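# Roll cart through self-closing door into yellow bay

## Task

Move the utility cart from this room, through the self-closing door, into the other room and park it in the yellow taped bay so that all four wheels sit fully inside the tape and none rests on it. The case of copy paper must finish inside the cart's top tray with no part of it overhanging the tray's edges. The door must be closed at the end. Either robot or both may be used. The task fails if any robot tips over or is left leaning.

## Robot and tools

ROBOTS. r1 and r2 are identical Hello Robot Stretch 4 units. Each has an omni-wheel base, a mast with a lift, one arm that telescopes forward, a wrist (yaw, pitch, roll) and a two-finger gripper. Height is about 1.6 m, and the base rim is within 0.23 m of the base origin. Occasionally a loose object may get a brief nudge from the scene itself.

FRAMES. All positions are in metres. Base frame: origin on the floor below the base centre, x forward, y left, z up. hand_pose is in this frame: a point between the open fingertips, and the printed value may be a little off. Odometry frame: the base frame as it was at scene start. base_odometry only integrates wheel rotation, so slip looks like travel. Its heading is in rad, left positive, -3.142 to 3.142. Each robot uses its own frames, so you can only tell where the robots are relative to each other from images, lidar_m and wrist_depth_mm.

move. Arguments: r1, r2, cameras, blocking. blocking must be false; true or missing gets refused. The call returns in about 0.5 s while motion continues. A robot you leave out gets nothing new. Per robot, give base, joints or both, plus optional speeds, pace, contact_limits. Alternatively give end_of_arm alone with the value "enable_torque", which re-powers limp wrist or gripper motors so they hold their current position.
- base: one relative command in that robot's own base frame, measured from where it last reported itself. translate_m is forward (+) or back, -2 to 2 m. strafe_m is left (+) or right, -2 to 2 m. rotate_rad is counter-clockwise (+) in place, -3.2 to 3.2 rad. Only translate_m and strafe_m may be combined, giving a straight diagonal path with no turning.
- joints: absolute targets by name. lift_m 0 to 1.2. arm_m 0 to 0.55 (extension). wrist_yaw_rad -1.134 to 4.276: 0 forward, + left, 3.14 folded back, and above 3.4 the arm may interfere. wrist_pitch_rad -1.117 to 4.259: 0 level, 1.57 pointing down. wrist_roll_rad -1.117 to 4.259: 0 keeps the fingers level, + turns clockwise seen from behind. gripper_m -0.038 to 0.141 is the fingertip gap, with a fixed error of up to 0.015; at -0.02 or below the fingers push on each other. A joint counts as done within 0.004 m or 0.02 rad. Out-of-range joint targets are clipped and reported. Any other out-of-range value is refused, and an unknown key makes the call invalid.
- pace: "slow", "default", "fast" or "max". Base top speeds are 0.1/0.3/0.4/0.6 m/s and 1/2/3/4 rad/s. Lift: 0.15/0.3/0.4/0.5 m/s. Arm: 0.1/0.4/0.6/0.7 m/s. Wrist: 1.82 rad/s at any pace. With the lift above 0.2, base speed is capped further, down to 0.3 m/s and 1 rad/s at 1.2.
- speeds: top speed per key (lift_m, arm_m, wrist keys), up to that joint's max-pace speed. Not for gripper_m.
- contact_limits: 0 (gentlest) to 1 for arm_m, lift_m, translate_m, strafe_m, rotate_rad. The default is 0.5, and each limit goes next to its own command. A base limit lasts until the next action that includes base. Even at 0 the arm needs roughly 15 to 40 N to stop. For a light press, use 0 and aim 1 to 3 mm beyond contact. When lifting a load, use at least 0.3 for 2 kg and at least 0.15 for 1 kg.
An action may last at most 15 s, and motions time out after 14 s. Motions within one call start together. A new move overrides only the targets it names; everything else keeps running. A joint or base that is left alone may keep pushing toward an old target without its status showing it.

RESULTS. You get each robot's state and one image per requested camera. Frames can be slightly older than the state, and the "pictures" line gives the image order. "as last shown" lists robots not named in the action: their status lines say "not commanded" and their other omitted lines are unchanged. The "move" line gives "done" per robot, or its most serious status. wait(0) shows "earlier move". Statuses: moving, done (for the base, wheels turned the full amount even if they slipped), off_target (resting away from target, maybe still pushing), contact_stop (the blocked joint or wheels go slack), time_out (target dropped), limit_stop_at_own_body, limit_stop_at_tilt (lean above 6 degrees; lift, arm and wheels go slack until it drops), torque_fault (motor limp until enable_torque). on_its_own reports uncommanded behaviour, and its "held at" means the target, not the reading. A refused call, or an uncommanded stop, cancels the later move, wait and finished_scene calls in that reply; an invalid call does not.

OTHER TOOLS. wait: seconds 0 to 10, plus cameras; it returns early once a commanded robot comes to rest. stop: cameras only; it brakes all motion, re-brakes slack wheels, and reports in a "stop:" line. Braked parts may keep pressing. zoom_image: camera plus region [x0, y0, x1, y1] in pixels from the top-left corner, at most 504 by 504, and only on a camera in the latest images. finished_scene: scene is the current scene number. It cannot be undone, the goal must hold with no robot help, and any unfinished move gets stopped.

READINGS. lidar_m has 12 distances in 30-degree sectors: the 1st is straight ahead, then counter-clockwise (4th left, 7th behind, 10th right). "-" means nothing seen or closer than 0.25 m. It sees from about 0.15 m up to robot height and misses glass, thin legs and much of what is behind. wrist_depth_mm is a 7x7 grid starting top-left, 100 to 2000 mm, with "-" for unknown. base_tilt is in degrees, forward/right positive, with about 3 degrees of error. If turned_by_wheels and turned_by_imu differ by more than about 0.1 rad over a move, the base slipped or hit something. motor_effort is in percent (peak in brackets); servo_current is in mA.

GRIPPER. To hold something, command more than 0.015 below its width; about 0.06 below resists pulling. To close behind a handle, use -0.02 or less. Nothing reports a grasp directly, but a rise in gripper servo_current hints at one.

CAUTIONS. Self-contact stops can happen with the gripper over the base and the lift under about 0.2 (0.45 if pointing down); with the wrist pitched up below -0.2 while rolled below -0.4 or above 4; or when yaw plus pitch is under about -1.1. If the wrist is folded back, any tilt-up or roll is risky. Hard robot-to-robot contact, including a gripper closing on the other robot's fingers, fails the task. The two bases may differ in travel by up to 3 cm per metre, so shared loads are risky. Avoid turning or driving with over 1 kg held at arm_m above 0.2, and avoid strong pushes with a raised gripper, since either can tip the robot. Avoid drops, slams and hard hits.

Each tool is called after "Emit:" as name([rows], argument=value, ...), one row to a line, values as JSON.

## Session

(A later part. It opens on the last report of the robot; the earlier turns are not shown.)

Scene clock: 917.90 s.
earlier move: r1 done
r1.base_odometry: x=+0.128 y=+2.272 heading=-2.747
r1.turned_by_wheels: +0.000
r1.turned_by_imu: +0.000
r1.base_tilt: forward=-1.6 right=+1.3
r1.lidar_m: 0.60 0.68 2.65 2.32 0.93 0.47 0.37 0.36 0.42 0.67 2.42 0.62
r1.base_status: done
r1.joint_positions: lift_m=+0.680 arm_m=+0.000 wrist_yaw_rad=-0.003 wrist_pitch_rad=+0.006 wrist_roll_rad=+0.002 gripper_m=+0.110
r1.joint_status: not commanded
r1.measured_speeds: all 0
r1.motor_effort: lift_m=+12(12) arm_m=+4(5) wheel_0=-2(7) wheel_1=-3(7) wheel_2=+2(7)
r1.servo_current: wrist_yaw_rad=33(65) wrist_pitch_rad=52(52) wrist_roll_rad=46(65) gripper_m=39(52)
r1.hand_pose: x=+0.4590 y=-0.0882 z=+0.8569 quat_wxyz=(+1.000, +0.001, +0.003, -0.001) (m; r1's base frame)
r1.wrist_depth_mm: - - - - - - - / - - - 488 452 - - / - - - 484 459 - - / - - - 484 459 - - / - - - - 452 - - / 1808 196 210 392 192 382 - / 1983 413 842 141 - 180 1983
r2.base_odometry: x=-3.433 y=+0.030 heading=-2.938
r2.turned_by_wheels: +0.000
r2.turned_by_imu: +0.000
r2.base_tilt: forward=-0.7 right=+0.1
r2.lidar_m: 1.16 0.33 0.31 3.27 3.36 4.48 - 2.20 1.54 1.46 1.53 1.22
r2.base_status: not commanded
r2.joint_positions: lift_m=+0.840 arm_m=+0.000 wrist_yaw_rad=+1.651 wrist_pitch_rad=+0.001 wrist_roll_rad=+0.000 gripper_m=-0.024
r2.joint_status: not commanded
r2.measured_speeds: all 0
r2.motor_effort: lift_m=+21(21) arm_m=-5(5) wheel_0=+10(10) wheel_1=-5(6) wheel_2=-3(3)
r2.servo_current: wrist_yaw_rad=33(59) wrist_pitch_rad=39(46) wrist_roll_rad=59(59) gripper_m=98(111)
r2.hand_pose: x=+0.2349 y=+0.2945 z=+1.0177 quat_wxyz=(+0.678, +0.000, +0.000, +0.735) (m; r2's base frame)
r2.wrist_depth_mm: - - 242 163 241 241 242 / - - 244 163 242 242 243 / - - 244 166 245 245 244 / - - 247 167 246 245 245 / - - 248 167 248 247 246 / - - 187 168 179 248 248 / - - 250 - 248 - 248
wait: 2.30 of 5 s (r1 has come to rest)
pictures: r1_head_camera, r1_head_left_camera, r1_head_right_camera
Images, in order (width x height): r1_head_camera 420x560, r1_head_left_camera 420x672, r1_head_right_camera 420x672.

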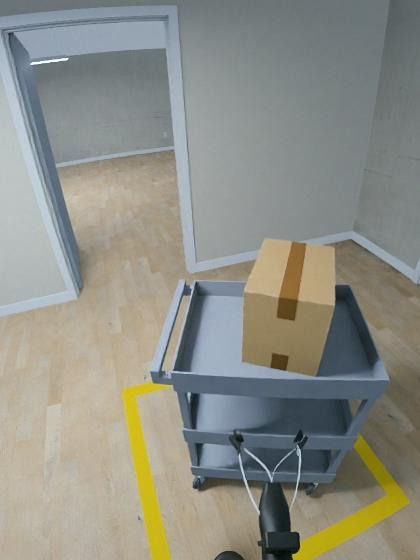

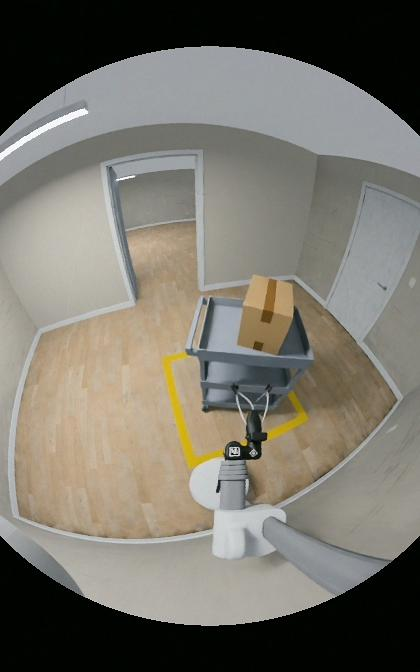

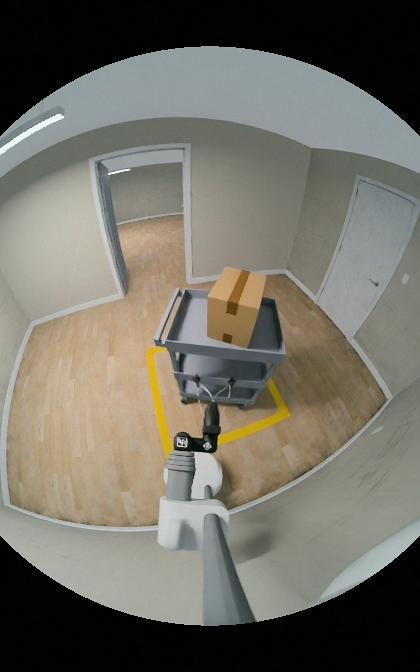

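Emit:
move(blocking=false, cameras=[], r2={"base":{"translate_m":-0.0538,"strafe_m":0.1592},"joints":{"wrist_yaw_rad":1.5},"speeds":{"wrist_yaw_rad":0.085},"pace":"slow"})

Emit:
wait(seconds=4, cameras=[])

Emit:
move(blocking=false, cameras=[], r2={"base":{"translate_m":-0.0327,"strafe_m":0.2172},"joints":{"wrist_yaw_rad":1.3},"speeds":{"wrist_yaw_rad":0.085},"pace":"slow"})

Emit:
wait(seconds=4, cameras=["r2_head_camera","r2_wrist_camera"])

Scene clock: 933.80 s.
move: r2 moving
r1: as last shown
r1.base_tilt: forward=-1.6 right=+1.2
r1.lidar_m: 0.61 0.67 2.65 2.32 0.94 0.46 0.37 0.36 0.41 0.65 2.41 0.61
r1.motor_effort: lift_m=+12(12) arm_m=+4(5) wheel_0=-2(2) wheel_1=-3(3) wheel_2=+1(1)
r1.servo_current: wrist_yaw_rad=39(65) wrist_pitch_rad=46(52) wrist_roll_rad=59(78) gripper_m=39(46)
r1.wrist_depth_mm: - - - - - - - / - - - 484 455 - - / - - - 488 455 - - / - - - 484 459 - - / - - - - 452 - - / 1863 196 211 389 193 379 - / 1921 410 831 141 - 180 1921
r2.base_odometry: x=-3.427 y=+0.019 heading=-2.937
r2.turned_by_wheels: +0.001
r2.turned_by_imu: +0.002
r2.base_tilt: forward=-0.7 right=+0.0
r2.lidar_m: 1.16 0.33 0.32 3.27 3.37 4.50 - 2.22 1.58 1.49 1.52 1.23
r2.base_status: translate_m moving; strafe_m moving
r2.joint_positions: lift_m=+0.840 arm_m=+0.000 wrist_yaw_rad=+1.630 wrist_pitch_rad=+0.001 wrist_roll_rad=+0.000 gripper_m=-0.024
r2.joint_status: wrist_yaw_rad moving
r2.measured_speeds: translate_m=-0.016 strafe_m=+0.046 rotate_rad=-0.001 lift_m=+0.000 arm_m=+0.000 wrist_yaw_rad=-0.067 wrist_pitch_rad=+0.000 wrist_roll_rad=+0.000
r2.motor_effort: lift_m=+21(21) arm_m=-5(5) wheel_0=-3(7) wheel_1=+7(7) wheel_2=+8(8)
r2.servo_current: wrist_yaw_rad=130(130) wrist_pitch_rad=39(46) wrist_roll_rad=39(52) gripper_m=104(104)
r2.hand_pose: x=+0.2413 y=+0.2930 z=+1.0177 quat_wxyz=(+0.686, +0.000, +0.000, +0.728) (m; r2's base frame)
r2.wrist_depth_mm: - - 242 163 241 242 242 / - - 242 166 243 243 244 / - - 245 165 245 245 245 / - - 246 168 246 247 245 / - - 246 167 247 248 247 / - - 186 167 181 248 251 / - - 250 - 249 249 250
pictures: none
No camera images: "cameras" was empty.

Scene clock: 936.23 s.
earlier move: r2 done
r1.base_odometry: x=+0.128 y=+2.272 heading=-2.747
r1.turned_by_wheels: +0.000
r1.turned_by_imu: +0.000
r1.base_tilt: forward=-1.6 right=+1.2
r1.lidar_m: 0.59 0.66 2.66 2.30 0.92 0.47 0.37 0.36 0.41 0.64 2.42 0.62
r1.base_status: not commanded
r1.joint_positions: lift_m=+0.680 arm_m=+0.000 wrist_yaw_rad=-0.003 wrist_pitch_rad=+0.006 wrist_roll_rad=+0.002 gripper_m=+0.110
r1.joint_status: not commanded
r1.measured_speeds: all 0
r1.motor_effort: lift_m=+12(12) arm_m=+5(5) wheel_0=-2(3) wheel_1=-3(3) wheel_2=+1(2)
r1.servo_current: wrist_yaw_rad=52(65) wrist_pitch_rad=52(59) wrist_roll_rad=52(78) gripper_m=46(52)
r1.hand_pose: x=+0.4590 y=-0.0882 z=+0.8569 quat_wxyz=(+1.000, +0.001, +0.003, -0.001) (m; r1's base frame)
r1.wrist_depth_mm: - - - - - - - / - - - 480 455 - - / - - - 484 455 - - / - - - 488 455 - - / - - - - 455 - - / 1863 196 210 392 193 379 - / 1863 407 831 141 - 181 1983
r2.base_odometry: x=-3.349 y=-0.115 heading=-2.937
r2.turned_by_wheels: +0.000
r2.turned_by_imu: +0.001
r2.base_tilt: forward=-0.7 right=+0.0
r2.lidar_m: 1.10 0.34 0.37 3.12 3.19 4.24 - 2.43 1.73 1.64 1.70 1.27
r2.base_status: done
r2.joint_positions: lift_m=+0.840 arm_m=+0.000 wrist_yaw_rad=+1.503 wrist_pitch_rad=+0.001 wrist_roll_rad=+0.000 gripper_m=-0.024
r2.joint_status: all done
r2.measured_speeds: all 0
r2.motor_effort: lift_m=+20(21) arm_m=-5(5) wheel_0=+2(7) wheel_1=+1(9) wheel_2=+9(11)
r2.servo_current: wrist_yaw_rad=52(163) wrist_pitch_rad=39(46) wrist_roll_rad=52(59) gripper_m=98(104)
r2.hand_pose: x=+0.2778 y=+0.2818 z=+1.0177 quat_wxyz=(+0.731, +0.000, +0.000, +0.683) (m; r2's base frame)
r2.wrist_depth_mm: - - 243 163 240 240 240 / - - 244 165 242 242 242 / - - 245 166 244 244 243 / - - 246 167 245 244 244 / - - 247 167 248 245 247 / - - 186 167 178 248 247 / - - 250 - 250 248 249
wait: 2.43 of 4 s (r2 has come to rest)
pictures: none
No camera images: "cameras" was empty.

Scene clock: 936.73 s.
move: r2 moving
r1: as last shown
r1.lidar_m: 0.60 0.66 2.65 2.31 0.92 0.46 0.37 0.36 0.41 0.67 2.40 0.61
r1.servo_current: wrist_yaw_rad=46(65) wrist_pitch_rad=46(52) wrist_roll_rad=52(59) gripper_m=46(46)
r1.wrist_depth_mm: - - - - - - - / - - - 480 452 - - / - - - 480 455 - - / - - - 488 455 - - / - - - - 455 - - / 1808 196 211 389 193 382 - / 1921 407 842 141 - 180 1921
r2.base_odometry: x=-3.344 y=-0.128 heading=-2.936
r2.turned_by_wheels: +0.001
r2.turned_by_imu: +0.001
r2.base_tilt: forward=-0.7 right=+0.0
r2.lidar_m: 1.02 0.34 0.37 3.10 3.20 4.27 - 2.44 1.74 1.65 1.71 1.29
r2.base_status: translate_m moving; strafe_m moving
r2.joint_positions: lift_m=+0.840 arm_m=+0.000 wrist_yaw_rad=+1.474 wrist_pitch_rad=+0.001 wrist_roll_rad=+0.000 gripper_m=-0.024
r2.joint_status: wrist_yaw_rad moving
r2.measured_speeds: translate_m=-0.009 strafe_m=+0.052 rotate_rad=+0.002 lift_m=+0.000 arm_m=+0.000 wrist_yaw_rad=-0.071 wrist_pitch_rad=+0.000 wrist_roll_rad=+0.000
r2.motor_effort: lift_m=+21(21) arm_m=-5(5) wheel_0=-4(4) wheel_1=+8(8) wheel_2=+10(10)
r2.servo_current: wrist_yaw_rad=91(137) wrist_pitch_rad=39(46) wrist_roll_rad=59(65) gripper_m=98(104)
r2.hand_pose: x=+0.2859 y=+0.2786 z=+1.0177 quat_wxyz=(+0.740, +0.000, +0.000, +0.672) (m; r2's base frame)
r2.wrist_depth_mm: - - 241 162 241 243 242 / - - 243 163 243 243 243 / - - 244 164 245 244 245 / - - 246 167 246 246 246 / - - 247 167 246 246 247 / - - 186 167 181 249 249 / - - 249 - 250 250 250
pictures: none
No camera images: "cameras" was empty.

Scene clock: 939.63 s.
earlier move: r2 done
r1.base_odometry: x=+0.128 y=+2.272 heading=-2.747
r1.turned_by_wheels: +0.000
r1.turned_by_imu: +0.000
r1.base_tilt: forward=-1.6 right=+1.3
r1.lidar_m: 0.60 0.64 2.67 2.32 0.91 0.44 0.37 0.35 0.42 0.65 2.41 0.62
r1.base_status: not commanded
r1.joint_positions: lift_m=+0.680 arm_m=+0.000 wrist_yaw_rad=-0.003 wrist_pitch_rad=+0.006 wrist_roll_rad=+0.002 gripper_m=+0.110
r1.joint_status: not commanded
r1.measured_speeds: all 0
r1.motor_effort: lift_m=+12(12) arm_m=+4(5) wheel_0=-3(3) wheel_1=-3(3) wheel_2=+1(2)
r1.servo_current: wrist_yaw_rad=52(72) wrist_pitch_rad=52(59) wrist_roll_rad=39(65) gripper_m=46(46)
r1.hand_pose: x=+0.4590 y=-0.0882 z=+0.8569 quat_wxyz=(+1.000, +0.001, +0.003, -0.001) (m; r1's base frame)
r1.wrist_depth_mm: - - - - - - - / - - - 480 455 - - / - - - 488 452 - - / - - - 488 455 - - / - - - - 452 - - / 1808 197 211 394 193 379 - / 1983 410 831 141 - 180 1983
r2.base_odometry: x=-3.273 y=-0.321 heading=-2.936
r2.turned_by_wheels: +0.000
r2.turned_by_imu: +0.001
r2.base_tilt: forward=-0.7 right=+0.0
r2.lidar_m: 0.73 0.36 0.40 2.89 2.97 3.99 - 2.73 1.95 1.86 1.85 1.32
r2.base_status: done
r2.joint_positions: lift_m=+0.840 arm_m=+0.000 wrist_yaw_rad=+1.302 wrist_pitch_rad=+0.001 wrist_roll_rad=+0.000 gripper_m=-0.024
r2.joint_status: all done
r2.measured_speeds: all 0
r2.motor_effort: lift_m=+20(21) arm_m=-4(5) wheel_0=-1(7) wheel_1=+0(10) wheel_2=+11(12)
r2.servo_current: wrist_yaw_rad=52(137) wrist_pitch_rad=39(46) wrist_roll_rad=52(65) gripper_m=104(111)
r2.hand_pose: x=+0.3319 y=+0.2548 z=+1.0177 quat_wxyz=(+0.796, +0.000, +0.000, +0.606) (m; r2's base frame)
r2.wrist_depth_mm: - - 242 163 242 240 241 / - - 243 164 243 243 242 / - - 246 165 244 243 244 / - - 247 166 245 245 244 / - - 247 168 247 247 246 / - - 185 168 178 247 248 / - - 249 - 248 248 248
wait: 2.90 of 4 s (r2 has come to rest)
pictures: r2_head_camera, r2_wrist_camera
Images, in order (width x height): r2_head_camera 420x560, r2_wrist_camera 616x392.

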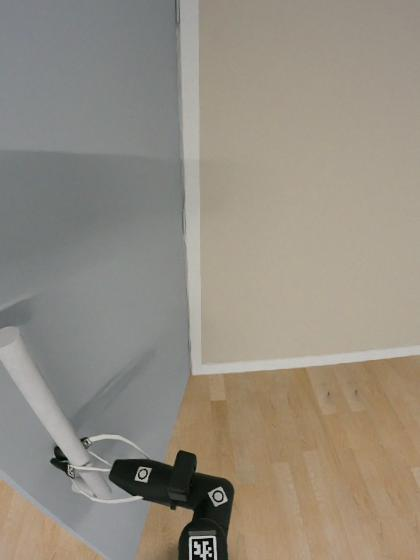

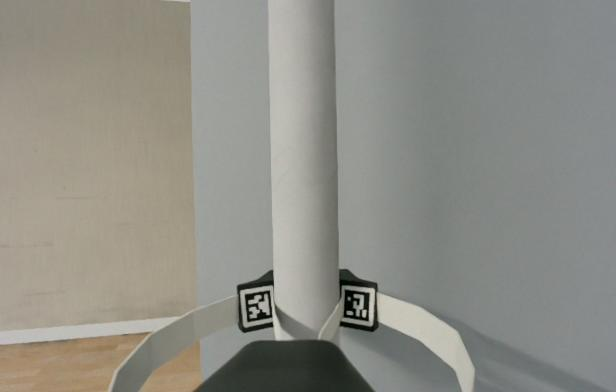

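Emit:
move(blocking=false, cameras=[], r2={"base":{"translate_m":0.0113,"strafe_m":0.2193},"joints":{"wrist_yaw_rad":1.1},"speeds":{"wrist_yaw_rad":0.085},"pace":"slow"})

Emit:
wait(seconds=4, cameras=[])

Emit:
move(blocking=false, cameras=[], r2={"base":{"translate_m":0.0544,"strafe_m":0.2127},"joints":{"wrist_yaw_rad":0.9},"speeds":{"wrist_yaw_rad":0.085},"pace":"slow"})

Emit:
wait(seconds=4, cameras=["r2_head_camera","r2_wrist_camera"])

Scene clock: 946.00 s.
move: r2 moving
r1: as last shown
r1.lidar_m: 0.58 0.66 2.67 2.32 0.92 0.48 0.36 0.37 0.39 0.67 2.41 0.62
r1.motor_effort: lift_m=+12(12) arm_m=+5(5) wheel_0=-2(3) wheel_1=-3(3) wheel_2=+1(1)
r1.servo_current: wrist_yaw_rad=52(65) wrist_pitch_rad=52(52) wrist_roll_rad=52(65) gripper_m=46(46)
r1.wrist_depth_mm: - - - - - - - / - - - 484 452 - - / - - - 484 455 - - / - - - 484 459 - - / - - - - 459 - - / 1808 196 211 392 192 382 - / 1983 410 831 141 - 180 1921
r2.base_odometry: x=-3.270 y=-0.335 heading=-2.937
r2.turned_by_wheels: +0.000
r2.turned_by_imu: +0.000
r2.base_tilt: forward=-0.7 right=+0.0
r2.lidar_m: 0.74 0.36 0.40 2.88 2.98 3.97 - 2.78 1.96 1.87 1.85 1.31
r2.base_status: translate_m moving; strafe_m moving
r2.joint_positions: lift_m=+0.840 arm_m=+0.000 wrist_yaw_rad=+1.270 wrist_pitch_rad=+0.001 wrist_roll_rad=+0.000 gripper_m=-0.024
r2.joint_status: wrist_yaw_rad moving
r2.measured_speeds: translate_m=+0.004 strafe_m=+0.054 rotate_rad=-0.002 lift_m=+0.000 arm_m=+0.000 wrist_yaw_rad=-0.064 wrist_pitch_rad=+0.000 wrist_roll_rad=+0.000
r2.motor_effort: lift_m=+21(21) arm_m=-5(5) wheel_0=-4(7) wheel_1=+5(5) wheel_2=-1(10)
r2.servo_current: wrist_yaw_rad=46(78) wrist_pitch_rad=39(39) wrist_roll_rad=46(52) gripper_m=98(111)
r2.hand_pose: x=+0.3398 y=+0.2496 z=+1.0177 quat_wxyz=(+0.805, +0.000, +0.000, +0.593) (m; r2's base frame)
r2.wrist_depth_mm: - - 242 163 243 241 242 / - - 242 164 244 244 243 / - - 244 165 244 245 244 / - - 246 167 246 246 246 / - - 247 167 248 248 248 / - - 186 167 179 249 249 / - - 249 - 250 - 250
pictures: none
No camera images: "cameras" was empty.

Scene clock: 948.87 s.
earlier move: r2 done
r1.base_odometry: x=+0.128 y=+2.272 heading=-2.747
r1.turned_by_wheels: +0.000
r1.turned_by_imu: +0.000
r1.base_tilt: forward=-1.6 right=+1.2
r1.lidar_m: 0.61 0.67 2.66 2.30 0.93 0.44 0.36 0.36 0.43 0.66 2.39 0.60
r1.base_status: not commanded
r1.joint_positions: lift_m=+0.680 arm_m=+0.000 wrist_yaw_rad=-0.003 wrist_pitch_rad=+0.006 wrist_roll_rad=+0.002 gripper_m=+0.110
r1.joint_status: not commanded
r1.measured_speeds: all 0
r1.motor_effort: lift_m=+12(12) arm_m=+4(5) wheel_0=-2(3) wheel_1=-3(3) wheel_2=+1(1)
r1.servo_current: wrist_yaw_rad=59(78) wrist_pitch_rad=52(52) wrist_roll_rad=59(72) gripper_m=39(46)
r1.hand_pose: x=+0.4590 y=-0.0882 z=+0.8569 quat_wxyz=(+1.000, +0.001, +0.003, -0.001) (m; r1's base frame)
r1.wrist_depth_mm: - - - - - - - / - - - 488 455 - - / - - - 488 455 - - / - - - 488 462 - - / - - - - 455 - - / 1863 196 211 389 192 379 - / 1863 413 831 141 - 180 1863
r2.base_odometry: x=-3.239 y=-0.538 heading=-2.937
r2.turned_by_wheels: +0.000
r2.turned_by_imu: +0.002
r2.base_tilt: forward=-0.6 right=+0.0
r2.lidar_m: 0.60 0.39 1.70 2.67 2.77 3.69 - 3.10 2.16 2.08 1.83 1.30
r2.base_status: done
r2.joint_positions: lift_m=+0.840 arm_m=+0.000 wrist_yaw_rad=+1.100 wrist_pitch_rad=+0.001 wrist_roll_rad=+0.000 gripper_m=-0.024
r2.joint_status: all done
r2.measured_speeds: all 0
r2.motor_effort: lift_m=+21(21) arm_m=-4(5) wheel_0=-3(9) wheel_1=-1(8) wheel_2=+0(10)
r2.servo_current: wrist_yaw_rad=46(117) wrist_pitch_rad=39(52) wrist_roll_rad=46(65) gripper_m=104(111)
r2.hand_pose: x=+0.3797 y=+0.2174 z=+1.0177 quat_wxyz=(+0.853, +0.000, +0.000, +0.523) (m; r2's base frame)
r2.wrist_depth_mm: - - 243 162 242 241 241 / - - 244 165 243 244 243 / - - 244 167 244 244 244 / - - 246 166 246 246 245 / - - 248 167 247 247 247 / - - 185 167 181 248 249 / - - 251 - 250 250 249
wait: 2.87 of 4 s (r2 has come to rest)
pictures: none
No camera images: "cameras" was empty.

Scene clock: 949.37 s.
move: r2 moving
r1: as last shown
r1.base_tilt: forward=-1.6 right=+1.3
r1.lidar_m: 0.59 0.66 2.67 2.32 0.93 0.47 0.37 0.34 0.39 0.66 2.41 0.60
r1.motor_effort: lift_m=+12(12) arm_m=+5(5) wheel_0=-2(2) wheel_1=-3(3) wheel_2=+1(1)
r1.servo_current: wrist_yaw_rad=39(59) wrist_pitch_rad=46(52) wrist_roll_rad=59(59) gripper_m=39(46)
r1.wrist_depth_mm: - - - - - - - / - - - 480 455 - - / - - - 488 455 - - / - - - 484 459 - - / - - - - 455 - - / 1808 197 210 392 193 379 - / 1921 413 820 141 - 180 1921
r2.base_odometry: x=-3.240 y=-0.551 heading=-2.937
r2.turned_by_wheels: +0.000
r2.turned_by_imu: +0.000
r2.base_tilt: forward=-0.7 right=+0.1
r2.lidar_m: 0.57 0.38 1.71 2.66 2.75 3.69 - 3.06 2.18 2.09 1.80 1.30
r2.base_status: translate_m moving; strafe_m moving
r2.joint_positions: lift_m=+0.840 arm_m=+0.000 wrist_yaw_rad=+1.068 wrist_pitch_rad=+0.001 wrist_roll_rad=+0.000 gripper_m=-0.024
r2.joint_status: wrist_yaw_rad moving
r2.measured_speeds: translate_m=+0.013 strafe_m=+0.049 rotate_rad=-0.001 lift_m=+0.000 arm_m=+0.000 wrist_yaw_rad=-0.064 wrist_pitch_rad=+0.000 wrist_roll_rad=+0.000
r2.motor_effort: lift_m=+21(21) arm_m=-5(5) wheel_0=-4(9) wheel_1=+4(6) wheel_2=+0(3)
r2.servo_current: wrist_yaw_rad=33(78) wrist_pitch_rad=39(46) wrist_roll_rad=52(59) gripper_m=98(104)
r2.hand_pose: x=+0.3866 y=+0.2105 z=+1.0177 quat_wxyz=(+0.861, +0.000, +0.000, +0.509) (m; r2's base frame)
r2.wrist_depth_mm: - - 241 163 241 242 243 / - - 243 164 244 243 243 / - - 245 165 245 246 245 / - - 245 166 246 245 247 / - - 248 167 246 248 248 / - - 186 167 179 250 248 / - - 251 - 250 250 249
pictures: none
No camera images: "cameras" was empty.

Scene clock: 952.30 s.
earlier move: r2 done
r1.base_odometry: x=+0.128 y=+2.272 heading=-2.747
r1.turned_by_wheels: +0.000
r1.turned_by_imu: +0.000
r1.base_tilt: forward=-1.6 right=+1.2
r1.lidar_m: 0.59 0.67 2.66 2.31 0.93 0.47 0.35 0.36 0.41 0.68 2.41 0.61
r1.base_status: not commanded
r1.joint_positions: lift_m=+0.680 arm_m=+0.000 wrist_yaw_rad=-0.003 wrist_pitch_rad=+0.006 wrist_roll_rad=+0.002 gripper_m=+0.110
r1.joint_status: not commanded
r1.measured_speeds: all 0
r1.motor_effort: lift_m=+12(12) arm_m=+5(5) wheel_0=-2(3) wheel_1=-3(3) wheel_2=+1(1)
r1.servo_current: wrist_yaw_rad=65(72) wrist_pitch_rad=46(59) wrist_roll_rad=52(72) gripper_m=39(52)
r1.hand_pose: x=+0.4590 y=-0.0882 z=+0.8569 quat_wxyz=(+1.000, +0.001, +0.003, -0.001) (m; r1's base frame)
r1.wrist_depth_mm: - - - - - - - / - - - 477 452 - - / - - - 484 452 - - / - - - 484 455 - - / - - - - 455 - - / 1808 196 211 389 193 379 - / 1921 410 831 141 - 180 1921
r2.base_odometry: x=-3.249 y=-0.757 heading=-2.937
r2.turned_by_wheels: -0.001
r2.turned_by_imu: +0.001
r2.base_tilt: forward=-0.6 right=+0.1
r2.lidar_m: 0.51 0.39 1.63 2.46 2.56 3.41 - 3.37 2.40 2.29 1.73 1.12
r2.base_status: done
r2.joint_positions: lift_m=+0.840 arm_m=+0.000 wrist_yaw_rad=+0.898 wrist_pitch_rad=+0.001 wrist_roll_rad=+0.000 gripper_m=-0.024
r2.joint_status: all done
r2.measured_speeds: all 0
r2.motor_effort: lift_m=+20(21) arm_m=-5(5) wheel_0=-6(9) wheel_1=-2(7) wheel_2=+2(4)
r2.servo_current: wrist_yaw_rad=46(117) wrist_pitch_rad=39(52) wrist_roll_rad=46(59) gripper_m=104(104)
r2.hand_pose: x=+0.4190 y=+0.1711 z=+1.0177 quat_wxyz=(+0.901, +0.000, +0.000, +0.434) (m; r2's base frame)
r2.wrist_depth_mm: - - 242 163 241 241 242 / - - 242 163 243 243 243 / - - 244 166 245 245 244 / - - 246 165 246 246 245 / - - 246 167 247 247 246 / - - 249 168 180 249 249 / - - 251 - 249 251 250
wait: 2.93 of 4 s (r2 has come to rest)
pictures: r2_head_camera, r2_wrist_camera
Images, in order (width x height): r2_head_camera 420x560, r2_wrist_camera 616x392.

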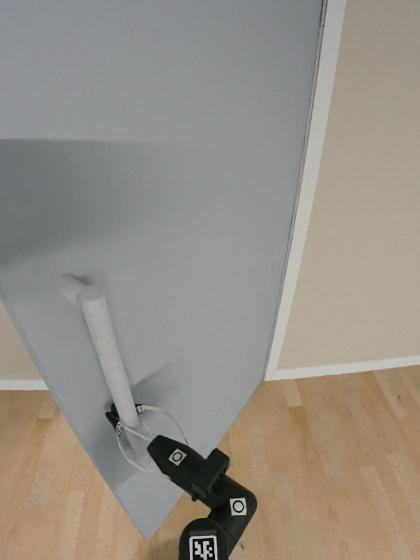

